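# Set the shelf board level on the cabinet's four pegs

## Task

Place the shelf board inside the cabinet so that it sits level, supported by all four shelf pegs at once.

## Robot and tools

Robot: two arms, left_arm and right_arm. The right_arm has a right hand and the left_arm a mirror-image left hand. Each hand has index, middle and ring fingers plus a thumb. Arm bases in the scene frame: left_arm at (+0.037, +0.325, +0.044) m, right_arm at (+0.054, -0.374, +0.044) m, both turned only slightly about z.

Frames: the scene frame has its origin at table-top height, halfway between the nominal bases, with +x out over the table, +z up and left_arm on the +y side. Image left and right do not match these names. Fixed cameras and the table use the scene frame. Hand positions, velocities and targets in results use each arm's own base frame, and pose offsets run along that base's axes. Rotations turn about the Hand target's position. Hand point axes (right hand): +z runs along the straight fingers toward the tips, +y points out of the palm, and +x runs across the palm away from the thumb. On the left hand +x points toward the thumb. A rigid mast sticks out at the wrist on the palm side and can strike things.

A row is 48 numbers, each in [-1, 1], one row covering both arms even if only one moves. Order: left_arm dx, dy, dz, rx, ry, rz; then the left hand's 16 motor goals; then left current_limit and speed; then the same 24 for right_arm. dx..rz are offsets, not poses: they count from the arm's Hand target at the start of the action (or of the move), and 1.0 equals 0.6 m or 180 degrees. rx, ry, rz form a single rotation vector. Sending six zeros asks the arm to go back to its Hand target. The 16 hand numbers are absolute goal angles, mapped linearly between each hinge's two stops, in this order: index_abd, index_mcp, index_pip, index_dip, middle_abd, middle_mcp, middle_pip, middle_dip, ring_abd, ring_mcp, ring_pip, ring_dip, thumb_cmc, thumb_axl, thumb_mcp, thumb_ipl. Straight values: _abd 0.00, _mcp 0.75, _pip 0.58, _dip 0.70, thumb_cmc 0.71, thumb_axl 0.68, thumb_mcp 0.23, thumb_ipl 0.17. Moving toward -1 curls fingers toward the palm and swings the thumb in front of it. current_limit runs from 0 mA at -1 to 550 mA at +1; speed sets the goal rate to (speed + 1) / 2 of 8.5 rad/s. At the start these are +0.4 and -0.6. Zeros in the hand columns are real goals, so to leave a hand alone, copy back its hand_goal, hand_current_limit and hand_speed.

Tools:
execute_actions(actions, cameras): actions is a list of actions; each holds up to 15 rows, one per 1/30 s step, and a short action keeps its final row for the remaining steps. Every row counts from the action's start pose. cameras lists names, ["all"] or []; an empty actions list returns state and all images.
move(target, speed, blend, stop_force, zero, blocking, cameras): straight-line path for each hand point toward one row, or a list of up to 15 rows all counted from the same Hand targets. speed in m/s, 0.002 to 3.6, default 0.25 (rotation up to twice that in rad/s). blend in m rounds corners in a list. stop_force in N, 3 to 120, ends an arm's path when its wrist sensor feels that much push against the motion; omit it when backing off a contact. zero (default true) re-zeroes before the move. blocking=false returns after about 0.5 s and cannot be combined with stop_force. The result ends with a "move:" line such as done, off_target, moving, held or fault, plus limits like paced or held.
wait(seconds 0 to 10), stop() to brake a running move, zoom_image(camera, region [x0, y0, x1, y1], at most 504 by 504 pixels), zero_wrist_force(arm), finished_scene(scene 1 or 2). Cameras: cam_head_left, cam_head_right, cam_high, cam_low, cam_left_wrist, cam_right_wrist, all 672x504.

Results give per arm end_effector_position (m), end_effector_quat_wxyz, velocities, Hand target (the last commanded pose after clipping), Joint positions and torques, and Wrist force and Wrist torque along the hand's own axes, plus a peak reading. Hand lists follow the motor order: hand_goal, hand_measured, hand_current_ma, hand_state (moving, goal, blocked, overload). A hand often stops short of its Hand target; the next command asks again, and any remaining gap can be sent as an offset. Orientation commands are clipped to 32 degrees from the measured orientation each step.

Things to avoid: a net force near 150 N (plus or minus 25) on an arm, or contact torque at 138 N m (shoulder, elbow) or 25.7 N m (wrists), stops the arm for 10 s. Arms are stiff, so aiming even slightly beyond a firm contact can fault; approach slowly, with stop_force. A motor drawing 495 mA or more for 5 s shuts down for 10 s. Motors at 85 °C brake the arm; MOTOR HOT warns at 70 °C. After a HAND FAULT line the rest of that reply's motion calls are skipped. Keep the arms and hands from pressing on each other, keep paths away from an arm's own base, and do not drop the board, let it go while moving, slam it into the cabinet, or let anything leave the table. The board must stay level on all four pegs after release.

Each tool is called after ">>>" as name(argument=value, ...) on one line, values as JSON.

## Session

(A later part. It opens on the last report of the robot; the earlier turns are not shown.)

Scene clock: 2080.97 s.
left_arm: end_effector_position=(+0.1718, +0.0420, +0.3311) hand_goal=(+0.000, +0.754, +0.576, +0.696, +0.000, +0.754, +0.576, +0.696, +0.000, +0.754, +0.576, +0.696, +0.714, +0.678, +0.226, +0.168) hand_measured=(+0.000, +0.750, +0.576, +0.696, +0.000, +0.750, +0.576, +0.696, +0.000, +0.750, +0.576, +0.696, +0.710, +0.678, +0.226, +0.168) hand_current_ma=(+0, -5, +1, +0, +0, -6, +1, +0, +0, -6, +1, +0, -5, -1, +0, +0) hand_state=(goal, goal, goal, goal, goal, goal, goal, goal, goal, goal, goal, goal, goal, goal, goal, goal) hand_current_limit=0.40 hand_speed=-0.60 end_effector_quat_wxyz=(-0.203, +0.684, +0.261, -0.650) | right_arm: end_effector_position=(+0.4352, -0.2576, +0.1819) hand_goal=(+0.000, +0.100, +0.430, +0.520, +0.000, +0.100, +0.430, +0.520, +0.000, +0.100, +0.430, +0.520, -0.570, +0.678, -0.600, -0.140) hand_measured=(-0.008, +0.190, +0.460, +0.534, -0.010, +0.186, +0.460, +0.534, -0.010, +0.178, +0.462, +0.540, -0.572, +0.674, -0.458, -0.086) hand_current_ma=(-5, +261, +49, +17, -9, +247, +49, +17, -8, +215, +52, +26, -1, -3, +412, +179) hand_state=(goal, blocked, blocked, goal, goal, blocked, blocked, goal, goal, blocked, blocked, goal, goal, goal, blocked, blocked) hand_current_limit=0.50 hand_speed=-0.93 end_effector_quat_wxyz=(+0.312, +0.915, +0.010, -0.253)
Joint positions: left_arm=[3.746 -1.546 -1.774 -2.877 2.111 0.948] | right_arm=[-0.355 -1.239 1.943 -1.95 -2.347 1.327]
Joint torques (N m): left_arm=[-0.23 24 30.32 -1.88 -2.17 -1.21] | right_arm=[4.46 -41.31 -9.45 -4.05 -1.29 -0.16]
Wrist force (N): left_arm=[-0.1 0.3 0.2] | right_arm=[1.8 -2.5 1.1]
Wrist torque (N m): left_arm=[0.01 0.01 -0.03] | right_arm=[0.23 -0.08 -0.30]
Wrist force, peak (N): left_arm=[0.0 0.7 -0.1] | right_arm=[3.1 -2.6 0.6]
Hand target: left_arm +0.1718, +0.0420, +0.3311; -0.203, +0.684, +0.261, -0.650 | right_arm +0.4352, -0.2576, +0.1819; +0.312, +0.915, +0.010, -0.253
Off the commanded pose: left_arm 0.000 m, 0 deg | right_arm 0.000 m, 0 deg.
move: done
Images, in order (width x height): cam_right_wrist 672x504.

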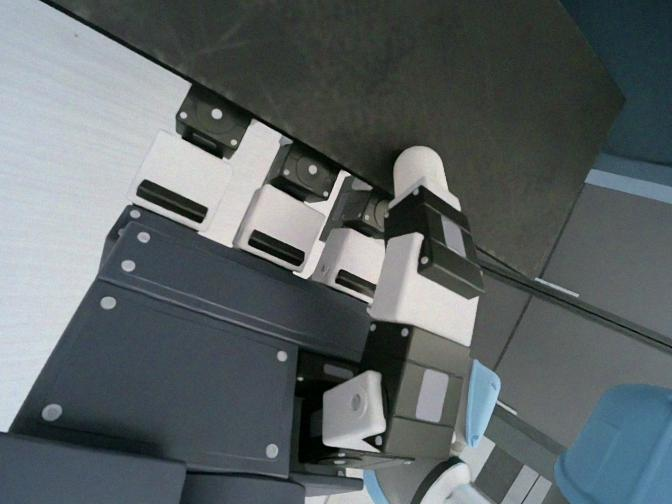

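>>> move(target=[0,0,0,0,0,0,0,0.754,0.576,0.696,0,0.754,0.576,0.696,0,0.754,0.576,0.696,0.714,0.678,0.226,0.168,0.4,-0.6,0.0165,-0.0026,0,0,0,0,0,0.10,0.43,0.52,0,0.10,0.43,0.52,0,0.10,0.43,0.52,-0.571,0.678,-0.6,-0.14,0.5,-0.93], speed=0.008, stop_force=3, cameras=["cam_low"])

>>> zoom_image(camera="cam_low", region=[330, 160, 470, 290])

Scene clock: 2086.57 s.
left_arm: end_effector_position=(+0.1718, +0.0420, +0.3311) hand_goal=(+0.000, +0.754, +0.576, +0.696, +0.000, +0.754, +0.576, +0.696, +0.000, +0.754, +0.576, +0.696, +0.714, +0.678, +0.226, +0.168) hand_measured=(+0.000, +0.750, +0.576, +0.696, +0.000, +0.750, +0.576, +0.696, +0.000, +0.750, +0.576, +0.696, +0.710, +0.678, +0.226, +0.168) hand_current_ma=(+0, -5, +1, +0, +0, -6, +1, +0, +0, -6, +1, +0, -5, -1, +0, +0) hand_state=(goal, goal, goal, goal, goal, goal, goal, goal, goal, goal, goal, goal, goal, goal, goal, goal) hand_current_limit=0.40 hand_speed=-0.60 end_effector_quat_wxyz=(-0.203, +0.684, +0.261, -0.650) | right_arm: end_effector_position=(+0.4369, -0.2580, +0.1820) hand_goal=(+0.000, +0.100, +0.430, +0.520, +0.000, +0.100, +0.430, +0.520, +0.000, +0.100, +0.430, +0.520, -0.570, +0.678, -0.600, -0.140) hand_measured=(-0.004, +0.190, +0.460, +0.534, -0.008, +0.186, +0.460, +0.534, -0.006, +0.178, +0.462, +0.540, -0.572, +0.676, -0.458, -0.086) hand_current_ma=(-2, +261, +49, +17, -5, +246, +49, +17, -5, +215, +52, +26, -1, -2, +412, +179) hand_state=(goal, blocked, blocked, goal, goal, blocked, blocked, goal, goal, blocked, blocked, goal, goal, goal, blocked, blocked) hand_current_limit=0.50 hand_speed=-0.93 end_effector_quat_wxyz=(+0.312, +0.915, +0.010, -0.253)
Joint positions: left_arm=[3.746 -1.546 -1.774 -2.877 2.111 0.948] | right_arm=[-0.355 -1.235 1.938 -1.947 -2.347 1.328]
Joint torques (N m): left_arm=[0.36 23.3 30.47 -1.64 -2.14 -1.18] | right_arm=[-14.51 -41.95 -10.2 -4.27 -4.38 -1.88]
Wrist force (N): left_arm=[-0.1 0.4 -0.1] | right_arm=[1.1 -2.7 1.7]
Wrist torque (N m): left_arm=[0.05 0.01 -0.03] | right_arm=[0.31 -0.21 -0.32]
Wrist force, peak (N): left_arm=[0.0 0.8 0.2] | right_arm=[-1.2 -3.7 1.5]
Hand target: left_arm +0.1718, +0.0420, +0.3311; -0.203, +0.684, +0.261, -0.650 | right_arm +0.4369, -0.2580, +0.1820; +0.312, +0.915, +0.010, -0.253 (not the last commanded pose)
Off the commanded pose: left_arm 0.000 m, 0 deg | right_arm 0.008 m, 0 deg.
move: contact (right_arm)
Images, in order (width x height): cam_low 672x504.

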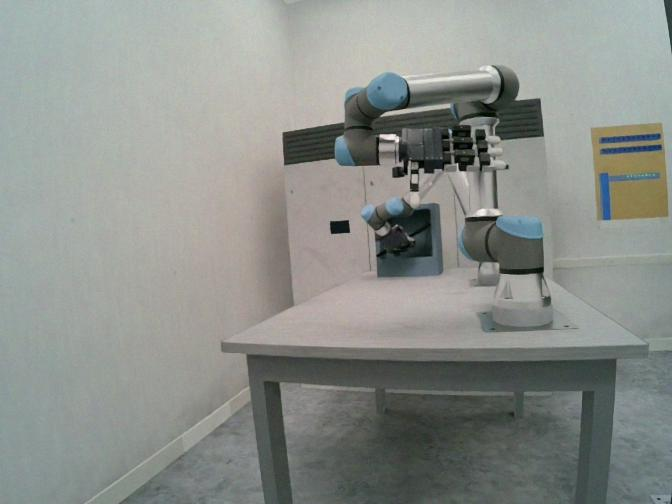

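Scaled by 3.600 from the camera's 672x504 image, which has a finer 960x720 frame.

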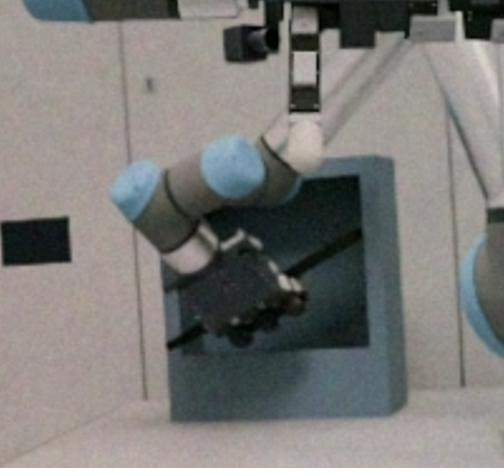

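>>> move(target=[0,0,0,0,0,0,0,0.754,0.576,0.696,0,0.754,0.576,0.696,0,0.754,0.576,0.696,0.714,0.678,0.226,0.168,0.4,-0.6,-0.004,0.0006,0,0,0,0,0,0.10,0.43,0.52,0,0.10,0.43,0.52,0,0.10,0.43,0.52,-0.571,0.678,-0.6,-0.14,0.5,-0.93], speed=0.01)

>>> move(target=[0,0,0,0,0,0,0,0.754,0.576,0.696,0,0.754,0.576,0.696,0,0.754,0.576,0.696,0.714,0.678,0.226,0.168,0.4,-0.6,-0.0131,-0.0823,0,0,0,0,0,0.10,0.43,0.52,0,0.10,0.43,0.52,0,0.10,0.43,0.52,-0.571,0.678,-0.6,-0.14,0.5,-0.93], speed=0.012, stop_force=4, cameras=["cam_right_wrist","cam_low","cam_high"])

>>> zoom_image(camera="cam_low", region=[330, 160, 470, 290])

>>> zoom_image(camera="cam_high", region=[20, 0, 230, 220])

Scene clock: 2098.00 s.
left_arm: end_effector_position=(+0.1718, +0.0420, +0.3311) hand_goal=(+0.000, +0.754, +0.576, +0.696, +0.000, +0.754, +0.576, +0.696, +0.000, +0.754, +0.576, +0.696, +0.714, +0.678, +0.226, +0.168) hand_measured=(+0.000, +0.750, +0.576, +0.696, +0.000, +0.750, +0.576, +0.696, +0.000, +0.750, +0.576, +0.696, +0.710, +0.678, +0.226, +0.168) hand_current_ma=(+0, -5, +1, +0, +0, -6, +1, +0, +0, -6, +1, +0, -5, -1, +0, +0) hand_state=(goal, goal, goal, goal, goal, goal, goal, goal, goal, goal, goal, goal, goal, goal, goal, goal) hand_current_limit=0.40 hand_speed=-0.60 end_effector_quat_wxyz=(-0.203, +0.684, +0.261, -0.650) | right_arm: end_effector_position=(+0.4344, -0.2576, +0.1820) hand_goal=(+0.000, +0.100, +0.430, +0.520, +0.000, +0.100, +0.430, +0.520, +0.000, +0.100, +0.430, +0.520, -0.570, +0.678, -0.600, -0.140) hand_measured=(-0.004, +0.190, +0.460, +0.534, -0.008, +0.186, +0.460, +0.534, -0.008, +0.178, +0.462, +0.540, -0.572, +0.676, -0.458, -0.086) hand_current_ma=(-3, +261, +49, +17, -6, +246, +49, +17, -5, +215, +52, +26, -1, -2, +413, +179) hand_state=(goal, blocked, blocked, goal, goal, blocked, blocked, goal, goal, blocked, blocked, goal, goal, goal, blocked, blocked) hand_current_limit=0.50 hand_speed=-0.93 end_effector_quat_wxyz=(+0.312, +0.915, +0.010, -0.253)
Joint positions: left_arm=[3.746 -1.546 -1.774 -2.877 2.111 0.948] | right_arm=[-0.356 -1.24 1.946 -1.951 -2.347 1.327]
Joint torques (N m): left_arm=[0.86 23.52 30.73 -1.73 -2.21 -1.23] | right_arm=[-13.55 -35.85 -15.7 -3.69 -4.31 -1.82]
Wrist force (N): left_arm=[-0.1 0.4 0.2] | right_arm=[1.6 -2.2 1.4]
Wrist torque (N m): left_arm=[0.03 0.01 -0.03] | right_arm=[0.26 -0.05 -0.21]
Wrist force, peak (N): left_arm=[-0.4 0.8 0.1] | right_arm=[1.2 -3.2 1.7]
Hand target: left_arm +0.1718, +0.0420, +0.3311; -0.203, +0.684, +0.261, -0.650 | right_arm +0.4345, -0.2576, +0.1820; +0.312, +0.915, +0.010, -0.253
Off the commanded pose: left_arm 0.000 m, 0 deg | right_arm 0.000 m, 0 deg.
move: done

Scene clock: 2103.33 s.
left_arm: end_effector_position=(+0.1718, +0.0420, +0.3311) hand_goal=(+0.000, +0.754, +0.576, +0.696, +0.000, +0.754, +0.576, +0.696, +0.000, +0.754, +0.576, +0.696, +0.714, +0.678, +0.226, +0.168) hand_measured=(+0.000, +0.750, +0.576, +0.696, +0.000, +0.750, +0.576, +0.696, +0.000, +0.750, +0.576, +0.696, +0.710, +0.678, +0.226, +0.168) hand_current_ma=(+0, -5, +1, +0, +0, -6, +1, +0, +0, -6, +1, +0, -5, -1, +0, +0) hand_state=(goal, goal, goal, goal, goal, goal, goal, goal, goal, goal, goal, goal, goal, goal, goal, goal) hand_current_limit=0.40 hand_speed=-0.60 end_effector_quat_wxyz=(-0.203, +0.684, +0.261, -0.650) | right_arm: end_effector_position=(+0.4266, -0.3070, +0.1820) hand_goal=(+0.000, +0.100, +0.430, +0.520, +0.000, +0.100, +0.430, +0.520, +0.000, +0.100, +0.430, +0.520, -0.570, +0.678, -0.600, -0.140) hand_measured=(-0.004, +0.190, +0.460, +0.534, -0.008, +0.186, +0.460, +0.534, -0.008, +0.178, +0.462, +0.540, -0.572, +0.676, -0.458, -0.086) hand_current_ma=(-3, +261, +49, +17, -6, +246, +49, +17, -5, +215, +52, +26, -1, -2, +413, +179) hand_state=(goal, blocked, blocked, goal, goal, blocked, blocked, goal, goal, blocked, blocked, goal, goal, goal, blocked, blocked) hand_current_limit=0.50 hand_speed=-0.93 end_effector_quat_wxyz=(+0.312, +0.915, +0.010, -0.254)
Joint positions: left_arm=[3.746 -1.546 -1.774 -2.877 2.111 0.948] | right_arm=[-0.447 -1.231 1.961 -2.064 -2.372 1.202]
Joint torques (N m): left_arm=[0.47 23.27 30.4 -1.88 -2.08 -1.1] | right_arm=[12.92 -36.43 -12.32 -0.22 -1.16 2.1]
Wrist force (N): left_arm=[0.0 0.4 -0.3] | right_arm=[1.9 -2.3 1.2]
Wrist torque (N m): left_arm=[0.07 -0.01 -0.02] | right_arm=[0.30 -0.09 -0.19]
Wrist force, peak (N): left_arm=[0.1 0.7 -0.1] | right_arm=[2.1 -2.8 1.4]
Hand target: left_arm +0.1718, +0.0420, +0.3311; -0.203, +0.684, +0.261, -0.650 | right_arm +0.4266, -0.3070, +0.1820; +0.312, +0.915, +0.010, -0.253
Off the commanded pose: left_arm 0.000 m, 0 deg | right_arm 0.000 m, 0 deg.
move: done
Images, in order (width x height): cam_high 672x504, cam_low 672x504, cam_right_wrist 672x504.

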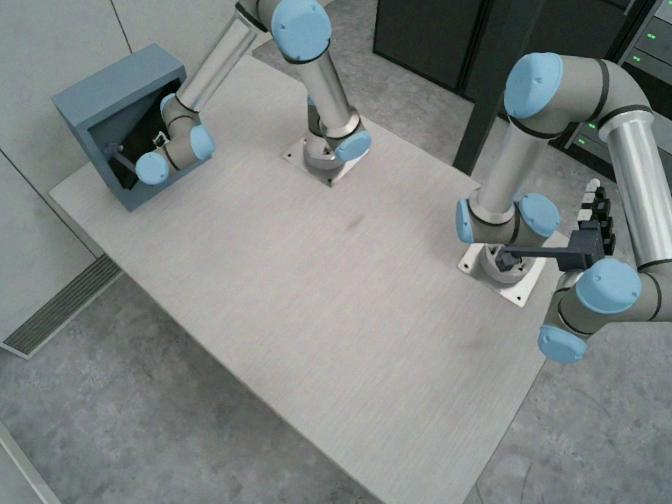

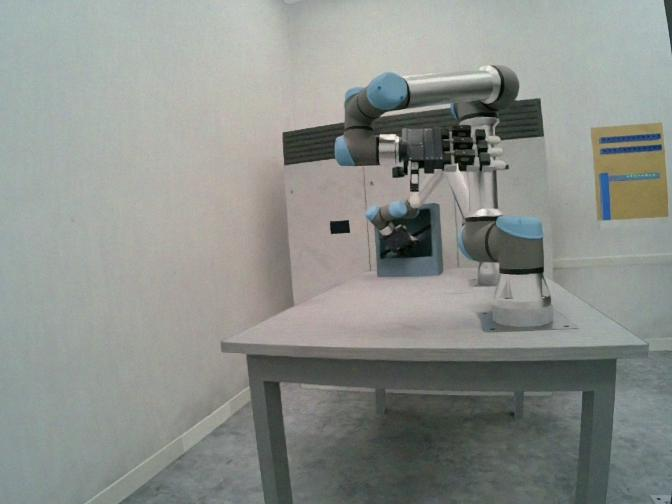

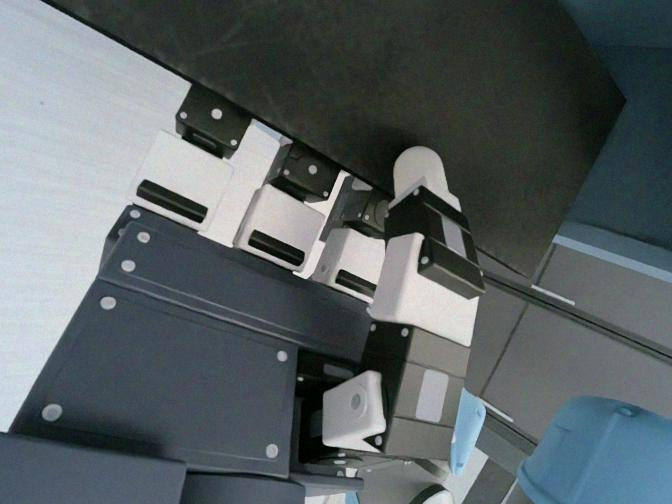

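Scaled by 3.600 from the camera's 672x504 image, which has a finer 960x720 frame.

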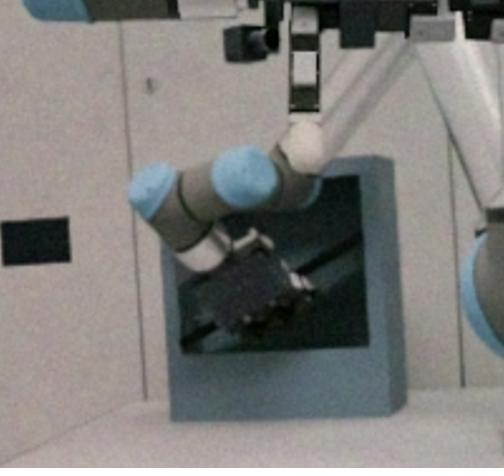

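Scaled by 2.291 from the camera's 672x504 image, which has a finer 960x720 frame.

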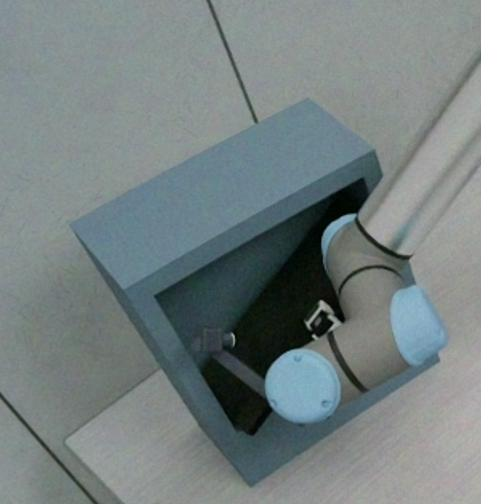

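>>> move(target=[0,0,0,0,0,0,0,0.754,0.576,0.696,0,0.754,0.576,0.696,0,0.754,0.576,0.696,0.714,0.678,0.226,0.168,0.4,-0.6,-0.0118,-0.0741,0,0,0,0,0,0.10,0.43,0.52,0,0.10,0.43,0.52,0,0.10,0.43,0.52,-0.571,0.678,-0.6,-0.14,0.5,-0.93], speed=0.012, stop_force=4, cameras=["cam_right_wrist","cam_low","cam_high"])

>>> zoom_image(camera="cam_high", region=[20, 0, 230, 220])

Scene clock: 2117.57 s.
left_arm: end_effector_position=(+0.1718, +0.0420, +0.3311) hand_goal=(+0.000, +0.754, +0.576, +0.696, +0.000, +0.754, +0.576, +0.696, +0.000, +0.754, +0.576, +0.696, +0.714, +0.678, +0.226, +0.168) hand_measured=(+0.000, +0.750, +0.576, +0.696, +0.000, +0.750, +0.576, +0.696, +0.000, +0.750, +0.576, +0.696, +0.710, +0.678, +0.226, +0.168) hand_current_ma=(+0, -5, +1, +0, +0, -6, +1, +0, +0, -6, +1, +0, -5, -1, +0, +0) hand_state=(goal, goal, goal, goal, goal, goal, goal, goal, goal, goal, goal, goal, goal, goal, goal, goal) hand_current_limit=0.40 hand_speed=-0.60 end_effector_quat_wxyz=(-0.203, +0.684, +0.261, -0.650) | right_arm: end_effector_position=(+0.4195, -0.3515, +0.1820) hand_goal=(+0.000, +0.100, +0.430, +0.520, +0.000, +0.100, +0.430, +0.520, +0.000, +0.100, +0.430, +0.520, -0.570, +0.678, -0.600, -0.140) hand_measured=(-0.008, +0.190, +0.460, +0.534, -0.012, +0.186, +0.460, +0.534, -0.010, +0.178, +0.462, +0.540, -0.574, +0.668, -0.458, -0.086) hand_current_ma=(-6, +261, +49, +17, -11, +246, +49, +17, -8, +215, +52, +26, -3, -12, +412, +179) hand_state=(goal, blocked, blocked, goal, goal, blocked, blocked, goal, goal, blocked, blocked, goal, goal, goal, blocked, blocked) hand_current_limit=0.50 hand_speed=-0.93 end_effector_quat_wxyz=(+0.312, +0.915, +0.010, -0.253)
Joint positions: left_arm=[3.746 -1.546 -1.774 -2.877 2.111 0.948] | right_arm=[-0.527 -1.213 1.961 -2.165 -2.388 1.088]
Joint torques (N m): left_arm=[0.6 24.19 31.43 -1.82 -2.1 -1.22] | right_arm=[12.71 -38.52 -20.74 -0.36 -1.73 2.19]
Wrist force (N): left_arm=[-0.2 0.3 0.1] | right_arm=[3.1 -1.7 -0.4]
Wrist torque (N m): left_arm=[0.04 0.02 -0.04] | right_arm=[0.42 -0.12 -0.19]
Wrist force, peak (N): left_arm=[-0.1 0.7 0.0] | right_arm=[4.0 -2.6 -0.4]
Hand target: left_arm +0.1718, +0.0420, +0.3311; -0.203, +0.684, +0.261, -0.650 | right_arm +0.4195, -0.3515, +0.1820; +0.312, +0.915, +0.010, -0.253
Off the commanded pose: left_arm 0.000 m, 0 deg | right_arm 0.000 m, 0 deg.
move: done
Images, in order (width x height): cam_high 672x504, cam_low 672x504, cam_right_wrist 672x504.

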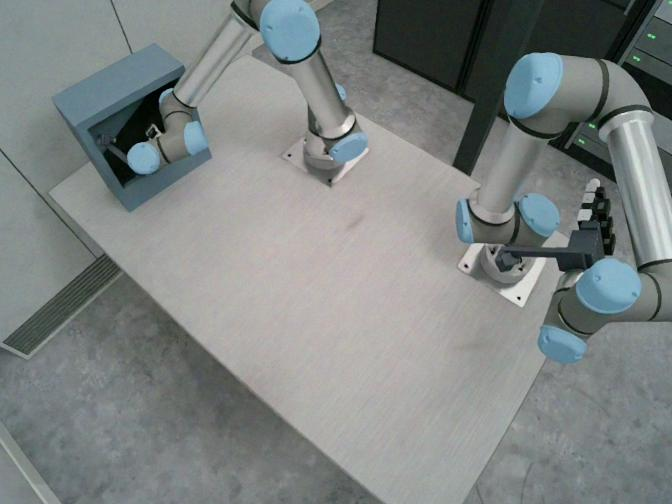

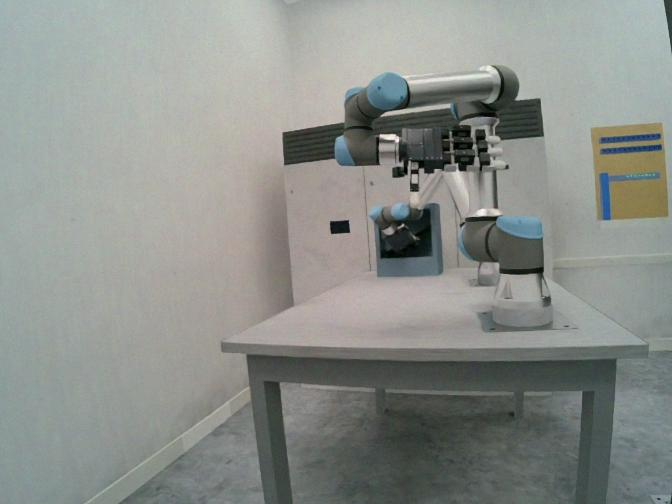

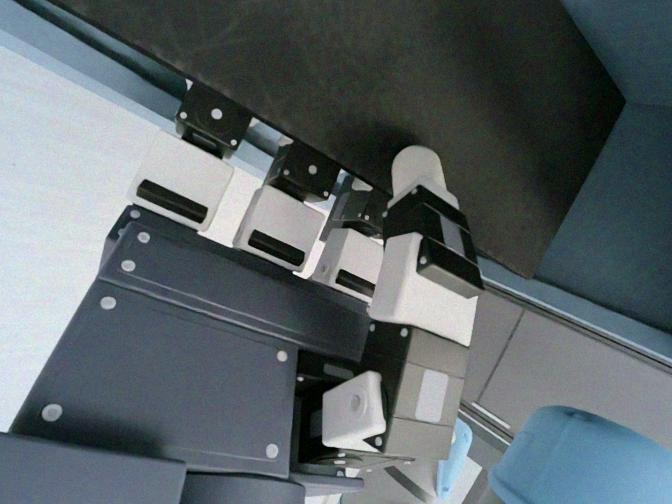

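Scaled by 2.291 from the camera's 672x504 image, which has a finer 960x720 frame.

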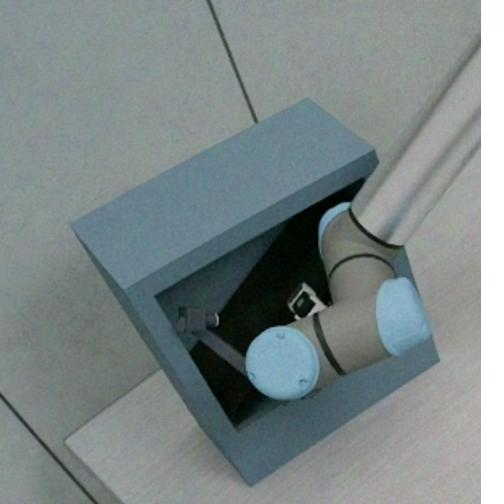

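>>> move(target=[0,0,0,0,0,0,0,0.754,0.576,0.696,0,0.754,0.576,0.696,0,0.754,0.576,0.696,0.714,0.678,0.226,0.168,0.4,-0.6,0.0066,-0.001,0,0,0,0,0,0.10,0.43,0.52,0,0.10,0.43,0.52,0,0.10,0.43,0.52,-0.571,0.678,-0.6,-0.14,0.5,-0.93], speed=0.01, stop_force=4, cameras=["cam_right_wrist"])

Scene clock: 2122.87 s.
left_arm: end_effector_position=(+0.1718, +0.0420, +0.3311) hand_goal=(+0.000, +0.754, +0.576, +0.696, +0.000, +0.754, +0.576, +0.696, +0.000, +0.754, +0.576, +0.696, +0.714, +0.678, +0.226, +0.168) hand_measured=(+0.000, +0.750, +0.576, +0.696, +0.000, +0.750, +0.576, +0.696, +0.000, +0.750, +0.576, +0.696, +0.710, +0.678, +0.226, +0.168) hand_current_ma=(+0, -5, +1, +0, +0, -6, +1, +0, +0, -6, +1, +0, -5, -1, +0, +0) hand_state=(goal, goal, goal, goal, goal, goal, goal, goal, goal, goal, goal, goal, goal, goal, goal, goal) hand_current_limit=0.40 hand_speed=-0.60 end_effector_quat_wxyz=(-0.203, +0.684, +0.261, -0.650) | right_arm: end_effector_position=(+0.4235, -0.3521, +0.1820) hand_goal=(+0.000, +0.100, +0.430, +0.520, +0.000, +0.100, +0.430, +0.520, +0.000, +0.100, +0.430, +0.520, -0.570, +0.678, -0.600, -0.140) hand_measured=(-0.008, +0.190, +0.460, +0.534, -0.012, +0.186, +0.460, +0.534, -0.010, +0.178, +0.462, +0.540, -0.574, +0.668, -0.458, -0.086) hand_current_ma=(-6, +261, +49, +17, -11, +246, +49, +17, -8, +215, +52, +26, -3, -12, +412, +179) hand_state=(goal, blocked, blocked, goal, goal, blocked, blocked, goal, goal, blocked, blocked, goal, goal, goal, blocked, blocked) hand_current_limit=0.50 hand_speed=-0.93 end_effector_quat_wxyz=(+0.312, +0.915, +0.010, -0.253)
Joint positions: left_arm=[3.746 -1.546 -1.774 -2.877 2.111 0.948] | right_arm=[-0.524 -1.206 1.949 -2.157 -2.387 1.092]
Joint torques (N m): left_arm=[0.21 23.63 30.38 -1.84 -1.97 -1.14] | right_arm=[0.21 -42.14 -9.21 -4.6 -1.28 -1.27]
Wrist force (N): left_arm=[0.0 0.6 0.2] | right_arm=[1.7 -2.6 0.9]
Wrist torque (N m): left_arm=[0.06 0.00 -0.02] | right_arm=[0.30 -0.05 -0.32]
Wrist force, peak (N): left_arm=[0.1 0.8 -0.2] | right_arm=[3.6 -2.5 0.0]
Hand target: left_arm +0.1718, +0.0420, +0.3311; -0.203, +0.684, +0.261, -0.650 | right_arm +0.4235, -0.3521, +0.1820; +0.312, +0.915, +0.010, -0.253
Off the commanded pose: left_arm 0.000 m, 0 deg | right_arm 0.000 m, 0 deg.
move: done
Images, in order (width x height): cam_right_wrist 672x504.

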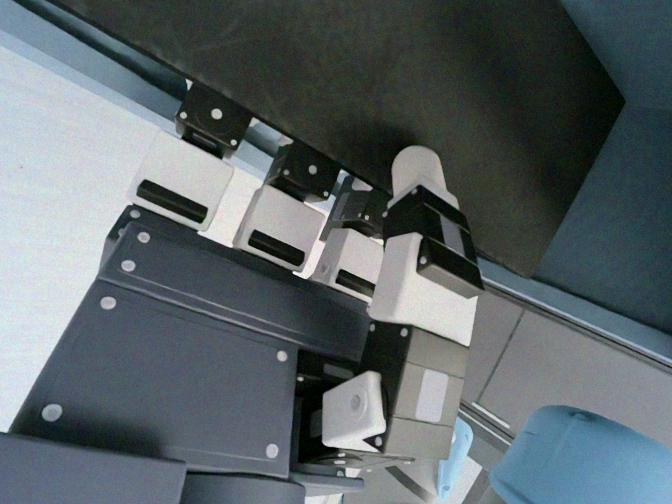

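>>> move(target=[0,0,0,0,0,0,0,0.754,0.576,0.696,0,0.754,0.576,0.696,0,0.754,0.576,0.696,0.714,0.678,0.226,0.168,0.4,-0.6,-0.0028,-0.0175,0,0,0,0,0,0.10,0.43,0.52,0,0.10,0.43,0.52,0,0.10,0.43,0.52,-0.571,0.678,-0.6,-0.14,0.5,-0.93], speed=0.008, stop_force=4, cameras=["cam_right_wrist","cam_high"])

>>> zoom_image(camera="cam_right_wrist", region=[420, 180, 672, 430])

>>> zoom_image(camera="cam_high", region=[20, 0, 230, 220])

Scene clock: 2129.80 s.
left_arm: end_effector_position=(+0.1718, +0.0420, +0.3311) hand_goal=(+0.000, +0.754, +0.576, +0.696, +0.000, +0.754, +0.576, +0.696, +0.000, +0.754, +0.576, +0.696, +0.714, +0.678, +0.226, +0.168) hand_measured=(+0.000, +0.750, +0.576, +0.696, +0.000, +0.750, +0.576, +0.696, +0.000, +0.750, +0.576, +0.696, +0.710, +0.678, +0.226, +0.168) hand_current_ma=(+0, -5, +1, +0, +0, -6, +1, +0, +0, -6, +1, +0, -5, -1, +0, +0) hand_state=(goal, goal, goal, goal, goal, goal, goal, goal, goal, goal, goal, goal, goal, goal, goal, goal) hand_current_limit=0.40 hand_speed=-0.60 end_effector_quat_wxyz=(-0.203, +0.684, +0.261, -0.650) | right_arm: end_effector_position=(+0.4218, -0.3626, +0.1820) hand_goal=(+0.000, +0.100, +0.430, +0.520, +0.000, +0.100, +0.430, +0.520, +0.000, +0.100, +0.430, +0.520, -0.570, +0.678, -0.600, -0.140) hand_measured=(-0.008, +0.190, +0.460, +0.534, -0.012, +0.186, +0.460, +0.534, -0.010, +0.178, +0.462, +0.540, -0.574, +0.668, -0.458, -0.086) hand_current_ma=(-6, +261, +49, +17, -12, +246, +49, +17, -9, +215, +52, +26, -3, -12, +412, +179) hand_state=(goal, blocked, blocked, goal, goal, blocked, blocked, goal, goal, blocked, blocked, goal, goal, goal, blocked, blocked) hand_current_limit=0.50 hand_speed=-0.93 end_effector_quat_wxyz=(+0.312, +0.915, +0.010, -0.254)
Joint positions: left_arm=[3.746 -1.546 -1.774 -2.877 2.111 0.948] | right_arm=[-0.543 -1.2 1.948 -2.18 -2.39 1.066]
Joint torques (N m): left_arm=[0 24.11 30.68 -1.83 -1.99 -1.29] | right_arm=[4.85 -33.74 -26.44 -0.72 -3.72 1.99]
Wrist force (N): left_arm=[0.1 0.5 -0.1] | right_arm=[-0.7 -5.1 -0.2]
Wrist torque (N m): left_arm=[0.07 -0.02 -0.01] | right_arm=[0.03 0.35 -0.37]
Wrist force, peak (N): left_arm=[-0.3 0.7 0.0] | right_arm=[-2.5 -5.7 0.7]
Hand target: left_arm +0.1718, +0.0420, +0.3311; -0.203, +0.684, +0.261, -0.650 | right_arm +0.4218, -0.3626, +0.1820; +0.312, +0.915, +0.010, -0.253
Off the commanded pose: left_arm 0.000 m, 0 deg | right_arm 0.000 m, 0 deg.
move: done
Images, in order (width x height): cam_high 672x504, cam_right_wrist 672x504.

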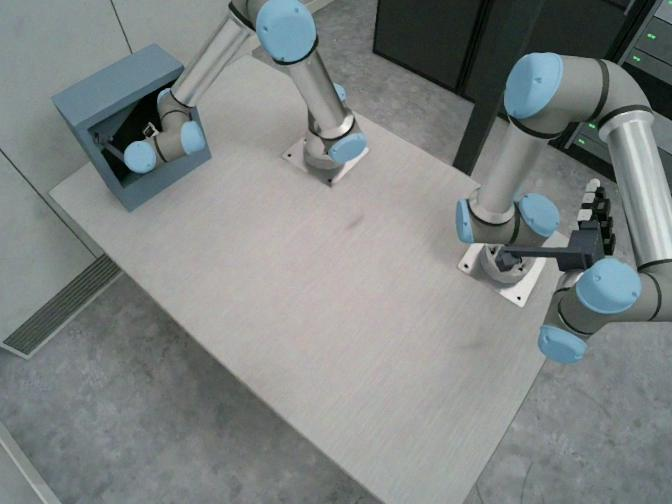

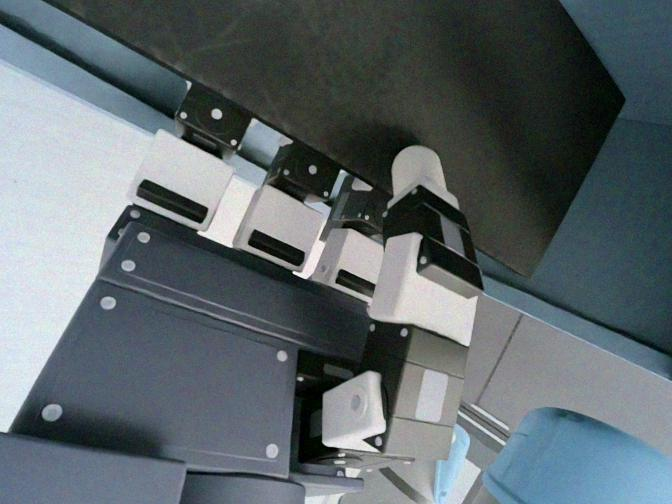

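Scaled by 2.000 from the camera's 672x504 image, which has a finer 960x720 frame.

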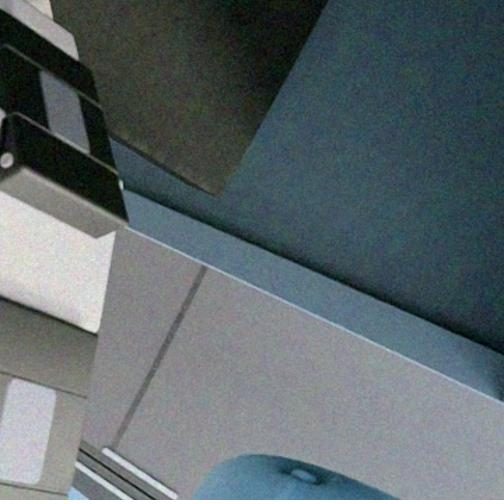

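Scaled by 2.291 from the camera's 672x504 image, which has a finer 960x720 frame.

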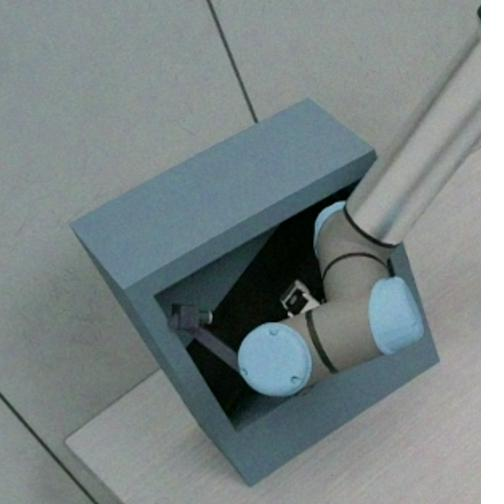

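>>> move(target=[0,0,0,0,0,0,0,0.754,0.576,0.696,0,0.754,0.576,0.696,0,0.754,0.576,0.696,0.714,0.678,0.226,0.168,0.4,-0.6,-0.0128,0.002,-0.0015,-0.0122,-0.0768,0,0,0.10,0.43,0.52,0,0.10,0.43,0.52,0,0.10,0.43,0.52,-0.571,0.678,-0.6,-0.14,0.5,-0.93], speed=0.03, stop_force=7, cameras=["cam_right_wrist","cam_high"])

>>> zoom_image(camera="cam_right_wrist", region=[420, 80, 672, 330])

>>> zoom_image(camera="cam_high", region=[20, 0, 230, 220])

Scene clock: 2149.10 s.
left_arm: end_effector_position=(+0.1718, +0.0420, +0.3311) hand_goal=(+0.000, +0.754, +0.576, +0.696, +0.000, +0.754, +0.576, +0.696, +0.000, +0.754, +0.576, +0.696, +0.714, +0.678, +0.226, +0.168) hand_measured=(+0.000, +0.750, +0.576, +0.696, +0.000, +0.750, +0.576, +0.696, +0.000, +0.750, +0.576, +0.696, +0.710, +0.678, +0.226, +0.168) hand_current_ma=(+0, -5, +1, +0, +0, -6, +1, +0, +0, -6, +1, +0, -5, -1, +0, +0) hand_state=(goal, goal, goal, goal, goal, goal, goal, goal, goal, goal, goal, goal, goal, goal, goal, goal) hand_current_limit=0.40 hand_speed=-0.60 end_effector_quat_wxyz=(-0.203, +0.684, +0.261, -0.650) | right_arm: end_effector_position=(+0.4141, -0.3614, +0.1811) hand_goal=(+0.000, +0.100, +0.430, +0.520, +0.000, +0.100, +0.430, +0.520, +0.000, +0.100, +0.430, +0.520, -0.570, +0.678, -0.600, -0.140) hand_measured=(+0.006, +0.190, +0.460, +0.534, +0.002, +0.186, +0.460, +0.534, +0.004, +0.178, +0.462, +0.540, -0.572, +0.678, -0.458, -0.086) hand_current_ma=(+4, +261, +50, +17, +1, +246, +49, +17, +2, +215, +52, +26, -1, +0, +413, +179) hand_state=(goal, blocked, blocked, goal, goal, blocked, blocked, goal, goal, blocked, blocked, goal, goal, goal, blocked, blocked) hand_current_limit=0.50 hand_speed=-0.93 end_effector_quat_wxyz=(+0.329, +0.933, -0.032, -0.142)
Joint positions: left_arm=[3.746 -1.546 -1.774 -2.877 2.111 0.948] | right_arm=[-0.567 -1.246 2.052 -2.49 -2.296 1.03]
Joint torques (N m): left_arm=[0.29 24.25 30.02 -1.84 -2.08 -1.14] | right_arm=[0.25 -28.89 -29.97 -1.3 -4.34 0.74]
Wrist force (N): left_arm=[0.2 0.5 0.1] | right_arm=[1.0 -4.1 1.1]
Wrist torque (N m): left_arm=[0.06 -0.03 0.00] | right_arm=[0.14 -0.17 -0.32]
Wrist force, peak (N): left_arm=[-0.5 0.7 -0.1] | right_arm=[-2.7 -7.0 1.9]
Hand target: left_arm +0.1718, +0.0420, +0.3311; -0.203, +0.684, +0.261, -0.650 | right_arm +0.4141, -0.3614, +0.1811; +0.329, +0.933, -0.032, -0.142
Off the commanded pose: left_arm 0.000 m, 0 deg | right_arm 0.000 m, 0 deg.
move: done
Images, in order (width x height): cam_high 672x504, cam_right_wrist 672x504.

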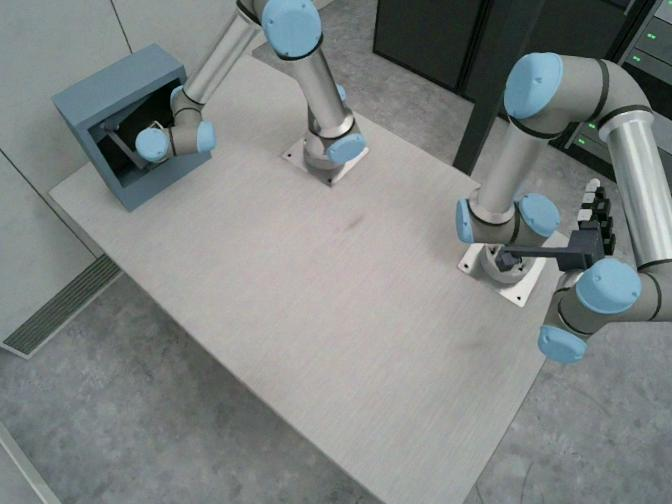

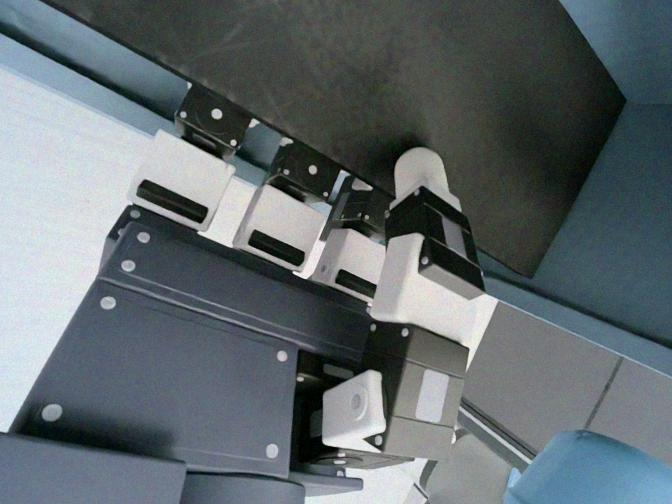

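Scaled by 2.000 from the camera's 672x504 image, which has a finer 960x720 frame.

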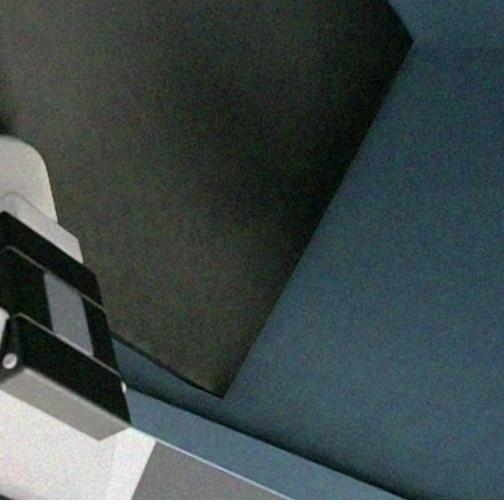

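Scaled by 2.291 from the camera's 672x504 image, which has a finer 960x720 frame.

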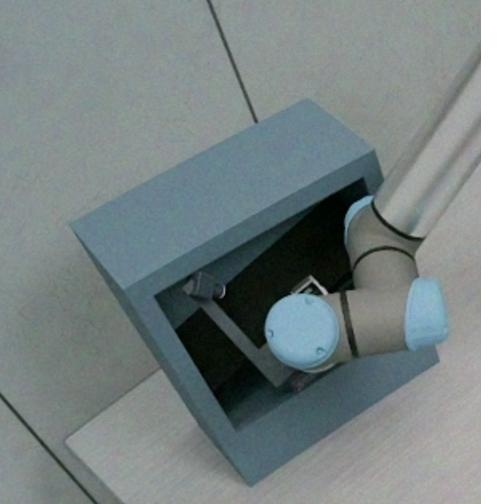

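>>> move(target=[0,0,0,0,0,0,0,0.754,0.576,0.696,0,0.754,0.576,0.696,0,0.754,0.576,0.696,0.714,0.678,0.226,0.168,0.4,-0.6,-0.0117,0.0019,-0.0043,-0.0122,-0.0768,0,0,0.10,0.43,0.52,0,0.10,0.43,0.52,0,0.10,0.43,0.52,-0.571,0.678,-0.6,-0.14,0.5,-0.93], speed=0.025, stop_force=7, cameras=["cam_right_wrist","cam_high"])

>>> zoom_image(camera="cam_right_wrist", region=[420, 80, 672, 330])

>>> zoom_image(camera="cam_high", region=[20, 0, 230, 220])

Scene clock: 2161.70 s.
left_arm: end_effector_position=(+0.1718, +0.0420, +0.3311) hand_goal=(+0.000, +0.754, +0.576, +0.696, +0.000, +0.754, +0.576, +0.696, +0.000, +0.754, +0.576, +0.696, +0.714, +0.678, +0.226, +0.168) hand_measured=(+0.000, +0.750, +0.576, +0.696, +0.000, +0.750, +0.576, +0.696, +0.000, +0.750, +0.576, +0.696, +0.710, +0.678, +0.226, +0.168) hand_current_ma=(+0, -5, +1, +0, +0, -6, +1, +0, +0, -6, +1, +0, -5, -1, +0, +0) hand_state=(goal, goal, goal, goal, goal, goal, goal, goal, goal, goal, goal, goal, goal, goal, goal, goal) hand_current_limit=0.40 hand_speed=-0.60 end_effector_quat_wxyz=(-0.203, +0.684, +0.261, -0.650) | right_arm: end_effector_position=(+0.4071, -0.3603, +0.1785) hand_goal=(+0.000, +0.100, +0.430, +0.520, +0.000, +0.100, +0.430, +0.520, +0.000, +0.100, +0.430, +0.520, -0.570, +0.678, -0.600, -0.140) hand_measured=(-0.004, +0.190, +0.460, +0.534, -0.006, +0.184, +0.460, +0.534, -0.004, +0.178, +0.462, +0.540, -0.572, +0.674, -0.458, -0.086) hand_current_ma=(-2, +261, +49, +17, -4, +243, +49, +17, -3, +212, +52, +26, -1, -4, +412, +179) hand_state=(goal, blocked, blocked, goal, goal, blocked, blocked, goal, goal, blocked, blocked, goal, goal, goal, blocked, blocked) hand_current_limit=0.50 hand_speed=-0.93 end_effector_quat_wxyz=(+0.340, +0.937, -0.074, -0.028)
Joint positions: left_arm=[3.746 -1.546 -1.774 -2.877 2.111 0.948] | right_arm=[-0.597 -1.271 2.15 -2.79 -2.191 1.021]
Joint torques (N m): left_arm=[0.19 23.6 30.6 -1.85 -2.08 -1.22] | right_arm=[-2.43 -28.28 -27.35 -0.98 -4.06 0.62]
Wrist force (N): left_arm=[0.1 0.6 0.2] | right_arm=[2.7 -7.9 -4.0]
Wrist torque (N m): left_arm=[0.07 -0.02 -0.02] | right_arm=[-0.60 0.23 -0.72]
Wrist force, peak (N): left_arm=[-0.1 0.8 0.0] | right_arm=[3.5 -11.1 7.2]
Hand target: left_arm +0.1718, +0.0420, +0.3311; -0.203, +0.684, +0.261, -0.650 | right_arm +0.4071, -0.3602, +0.1785; +0.340, +0.937, -0.074, -0.028
Off the commanded pose: left_arm 0.000 m, 0 deg | right_arm 0.000 m, 0 deg.
move: done
Images, in order (width x height): cam_high 672x504, cam_right_wrist 672x504.

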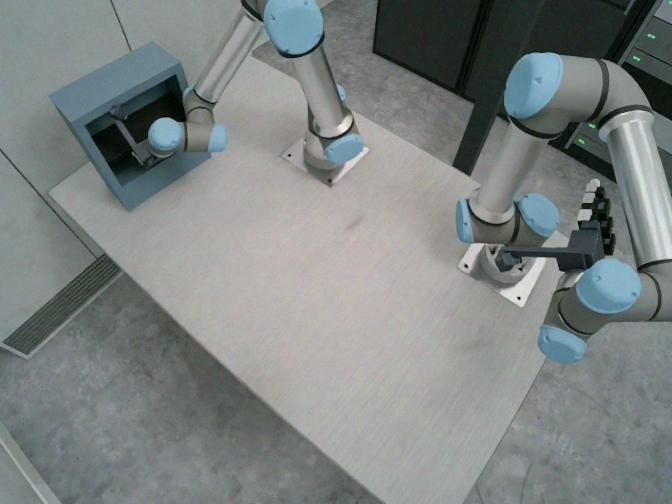

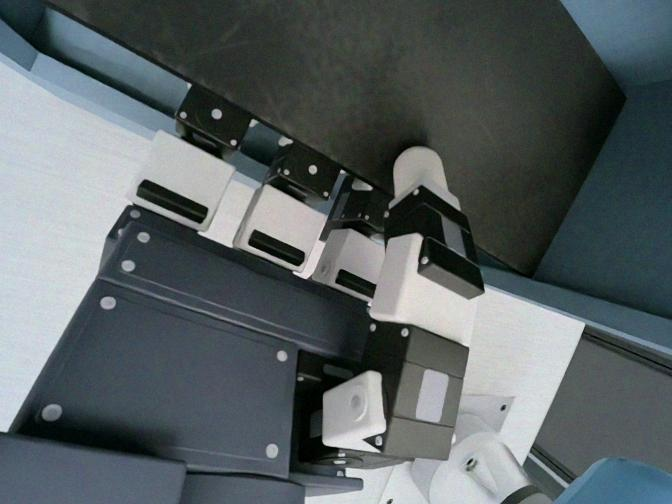

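Scaled by 2.000 from the camera's 672x504 image, which has a finer 960x720 frame.

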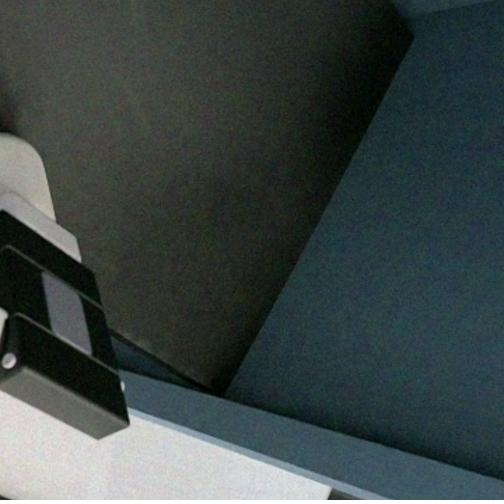

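Scaled by 2.291 from the camera's 672x504 image, which has a finer 960x720 frame.

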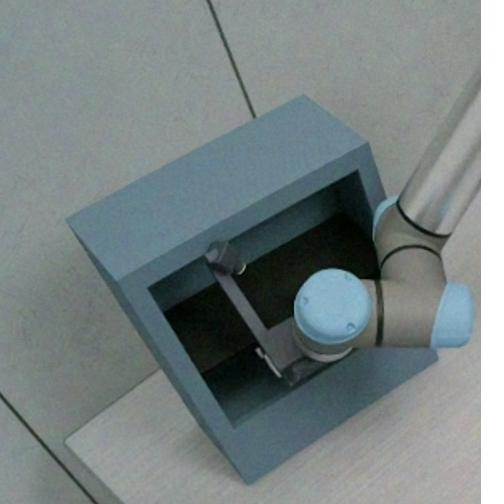

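>>> move(target=[0,0,0,0,0,0,0,0.754,0.576,0.696,0,0.754,0.576,0.696,0,0.754,0.576,0.696,0.714,0.678,0.226,0.168,0.4,-0.6,0.001,0.0066,-0.0033,0,0,0,0,0.10,0.43,0.52,0,0.10,0.43,0.52,0,0.10,0.43,0.52,-0.571,0.678,-0.6,-0.14,0.5,-0.93], speed=0.01)

>>> move(target=[0,0,0,0,0,0,0,0.754,0.576,0.696,0,0.754,0.576,0.696,0,0.754,0.576,0.696,0.714,0.678,0.226,0.168,0.4,-0.6,0,0,-0.0267,0,0,0,0,0.10,0.43,0.52,0,0.10,0.43,0.52,0,0.10,0.43,0.52,-0.571,0.678,-0.6,-0.14,0.5,-0.93], speed=0.01, stop_force=5, cameras=["cam_right_wrist","cam_high"])

>>> zoom_image(camera="cam_high", region=[20, 0, 230, 220])

Scene clock: 2171.80 s.
left_arm: end_effector_position=(+0.1718, +0.0420, +0.3311) hand_goal=(+0.000, +0.754, +0.576, +0.696, +0.000, +0.754, +0.576, +0.696, +0.000, +0.754, +0.576, +0.696, +0.714, +0.678, +0.226, +0.168) hand_measured=(+0.000, +0.750, +0.576, +0.696, +0.000, +0.750, +0.576, +0.696, +0.000, +0.750, +0.576, +0.696, +0.710, +0.678, +0.226, +0.168) hand_current_ma=(+0, -5, +1, +0, +0, -6, +1, +0, +0, -6, +1, +0, -5, -1, +0, +0) hand_state=(goal, goal, goal, goal, goal, goal, goal, goal, goal, goal, goal, goal, goal, goal, goal, goal) hand_current_limit=0.40 hand_speed=-0.60 end_effector_quat_wxyz=(-0.203, +0.684, +0.261, -0.650) | right_arm: end_effector_position=(+0.4077, -0.3562, +0.1765) hand_goal=(+0.000, +0.100, +0.430, +0.520, +0.000, +0.100, +0.430, +0.520, +0.000, +0.100, +0.430, +0.520, -0.570, +0.678, -0.600, -0.140) hand_measured=(-0.004, +0.190, +0.460, +0.534, -0.006, +0.184, +0.460, +0.534, -0.004, +0.178, +0.462, +0.540, -0.572, +0.674, -0.458, -0.086) hand_current_ma=(-2, +261, +49, +17, -4, +243, +49, +17, -3, +212, +52, +26, -1, -4, +412, +179) hand_state=(goal, blocked, blocked, goal, goal, blocked, blocked, goal, goal, blocked, blocked, goal, goal, goal, blocked, blocked) hand_current_limit=0.50 hand_speed=-0.93 end_effector_quat_wxyz=(+0.340, +0.937, -0.074, -0.028)
Joint positions: left_arm=[3.746 -1.546 -1.774 -2.877 2.111 0.948] | right_arm=[-0.59 -1.27 2.154 -2.79 -2.194 1.03]
Joint torques (N m): left_arm=[0.03 23.4 30.34 -1.84 -2.04 -1.17] | right_arm=[0.24 -23.56 -10.85 -1.01 -3.47 0.91]
Wrist force (N): left_arm=[0.0 0.4 0.1] | right_arm=[0.1 -7.3 -5.2]
Wrist torque (N m): left_arm=[0.04 -0.02 -0.01] | right_arm=[-0.63 0.47 -0.73]
Wrist force, peak (N): left_arm=[-0.1 0.6 -0.6] | right_arm=[0.1 -8.1 -5.0]
Hand target: left_arm +0.1718, +0.0420, +0.3311; -0.203, +0.684, +0.261, -0.650 | right_arm +0.4077, -0.3563, +0.1765; +0.340, +0.937, -0.074, -0.028
Off the commanded pose: left_arm 0.000 m, 0 deg | right_arm 0.000 m, 0 deg.
move: done

Scene clock: 2174.03 s.
left_arm: end_effector_position=(+0.1718, +0.0420, +0.3311) hand_goal=(+0.000, +0.754, +0.576, +0.696, +0.000, +0.754, +0.576, +0.696, +0.000, +0.754, +0.576, +0.696, +0.714, +0.678, +0.226, +0.168) hand_measured=(+0.000, +0.750, +0.576, +0.696, +0.000, +0.750, +0.576, +0.696, +0.000, +0.750, +0.576, +0.696, +0.710, +0.678, +0.226, +0.168) hand_current_ma=(+0, -5, +1, +0, +0, -6, +1, +0, +0, -6, +1, +0, -5, -1, +0, +0) hand_state=(goal, goal, goal, goal, goal, goal, goal, goal, goal, goal, goal, goal, goal, goal, goal, goal) hand_current_limit=0.40 hand_speed=-0.60 end_effector_quat_wxyz=(-0.203, +0.684, +0.261, -0.650) | right_arm: end_effector_position=(+0.4077, -0.3563, +0.1605) hand_goal=(+0.000, +0.100, +0.430, +0.520, +0.000, +0.100, +0.430, +0.520, +0.000, +0.100, +0.430, +0.520, -0.570, +0.678, -0.600, -0.140) hand_measured=(-0.004, +0.190, +0.460, +0.534, -0.006, +0.184, +0.460, +0.534, -0.004, +0.178, +0.462, +0.540, -0.572, +0.674, -0.458, -0.086) hand_current_ma=(-2, +261, +48, +17, -4, +243, +49, +17, -3, +212, +52, +26, -1, -4, +412, +179) hand_state=(goal, blocked, blocked, goal, goal, blocked, blocked, goal, goal, blocked, blocked, goal, goal, goal, blocked, blocked) hand_current_limit=0.50 hand_speed=-0.93 end_effector_quat_wxyz=(+0.340, +0.937, -0.074, -0.028)
Joint positions: left_arm=[3.746 -1.546 -1.774 -2.877 2.111 0.948] | right_arm=[-0.59 -1.234 2.164 -2.837 -2.194 1.03]
Joint torques (N m): left_arm=[-0.25 24.3 30.96 -1.84 -2.06 -1.24] | right_arm=[-8.19 -39.31 -11.4 -1.1 -3.56 -0.85]
Wrist force (N): left_arm=[0.2 0.4 0.1] | right_arm=[1.5 -3.4 0.1]
Wrist torque (N m): left_arm=[0.05 -0.03 0.00] | right_arm=[0.25 -0.01 -0.46]
Wrist force, peak (N): left_arm=[-0.1 0.7 0.0] | right_arm=[1.9 -11.9 3.3]
Hand target: left_arm +0.1718, +0.0420, +0.3311; -0.203, +0.684, +0.261, -0.650 | right_arm +0.4077, -0.3563, +0.1605; +0.340, +0.937, -0.074, -0.028
Off the commanded pose: left_arm 0.000 m, 0 deg | right_arm 0.000 m, 0 deg.
move: done
Images, in order (width x height): cam_high 672x504, cam_right_wrist 672x504.

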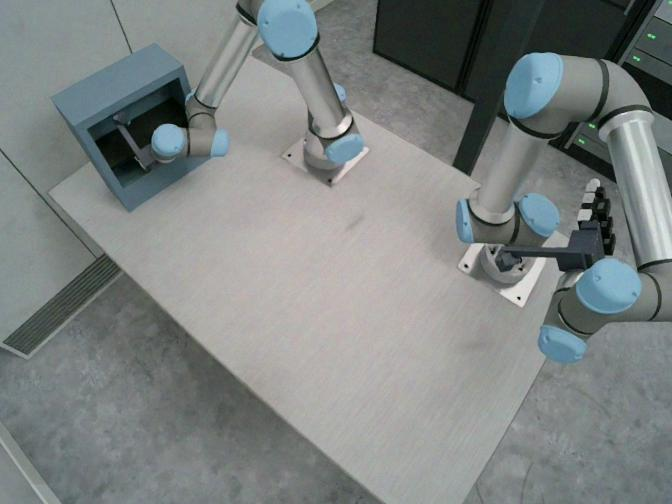

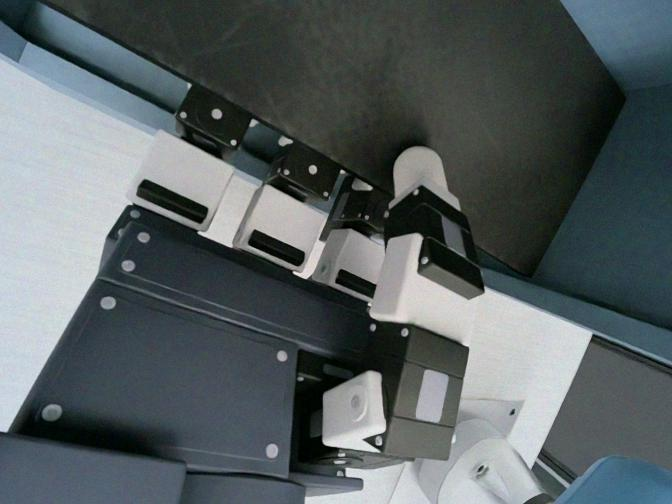

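Scaled by 2.291 from the camera's 672x504 image, which has a finer 960x720 frame.

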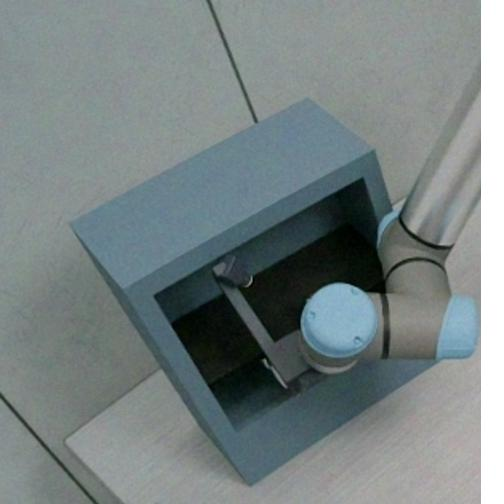

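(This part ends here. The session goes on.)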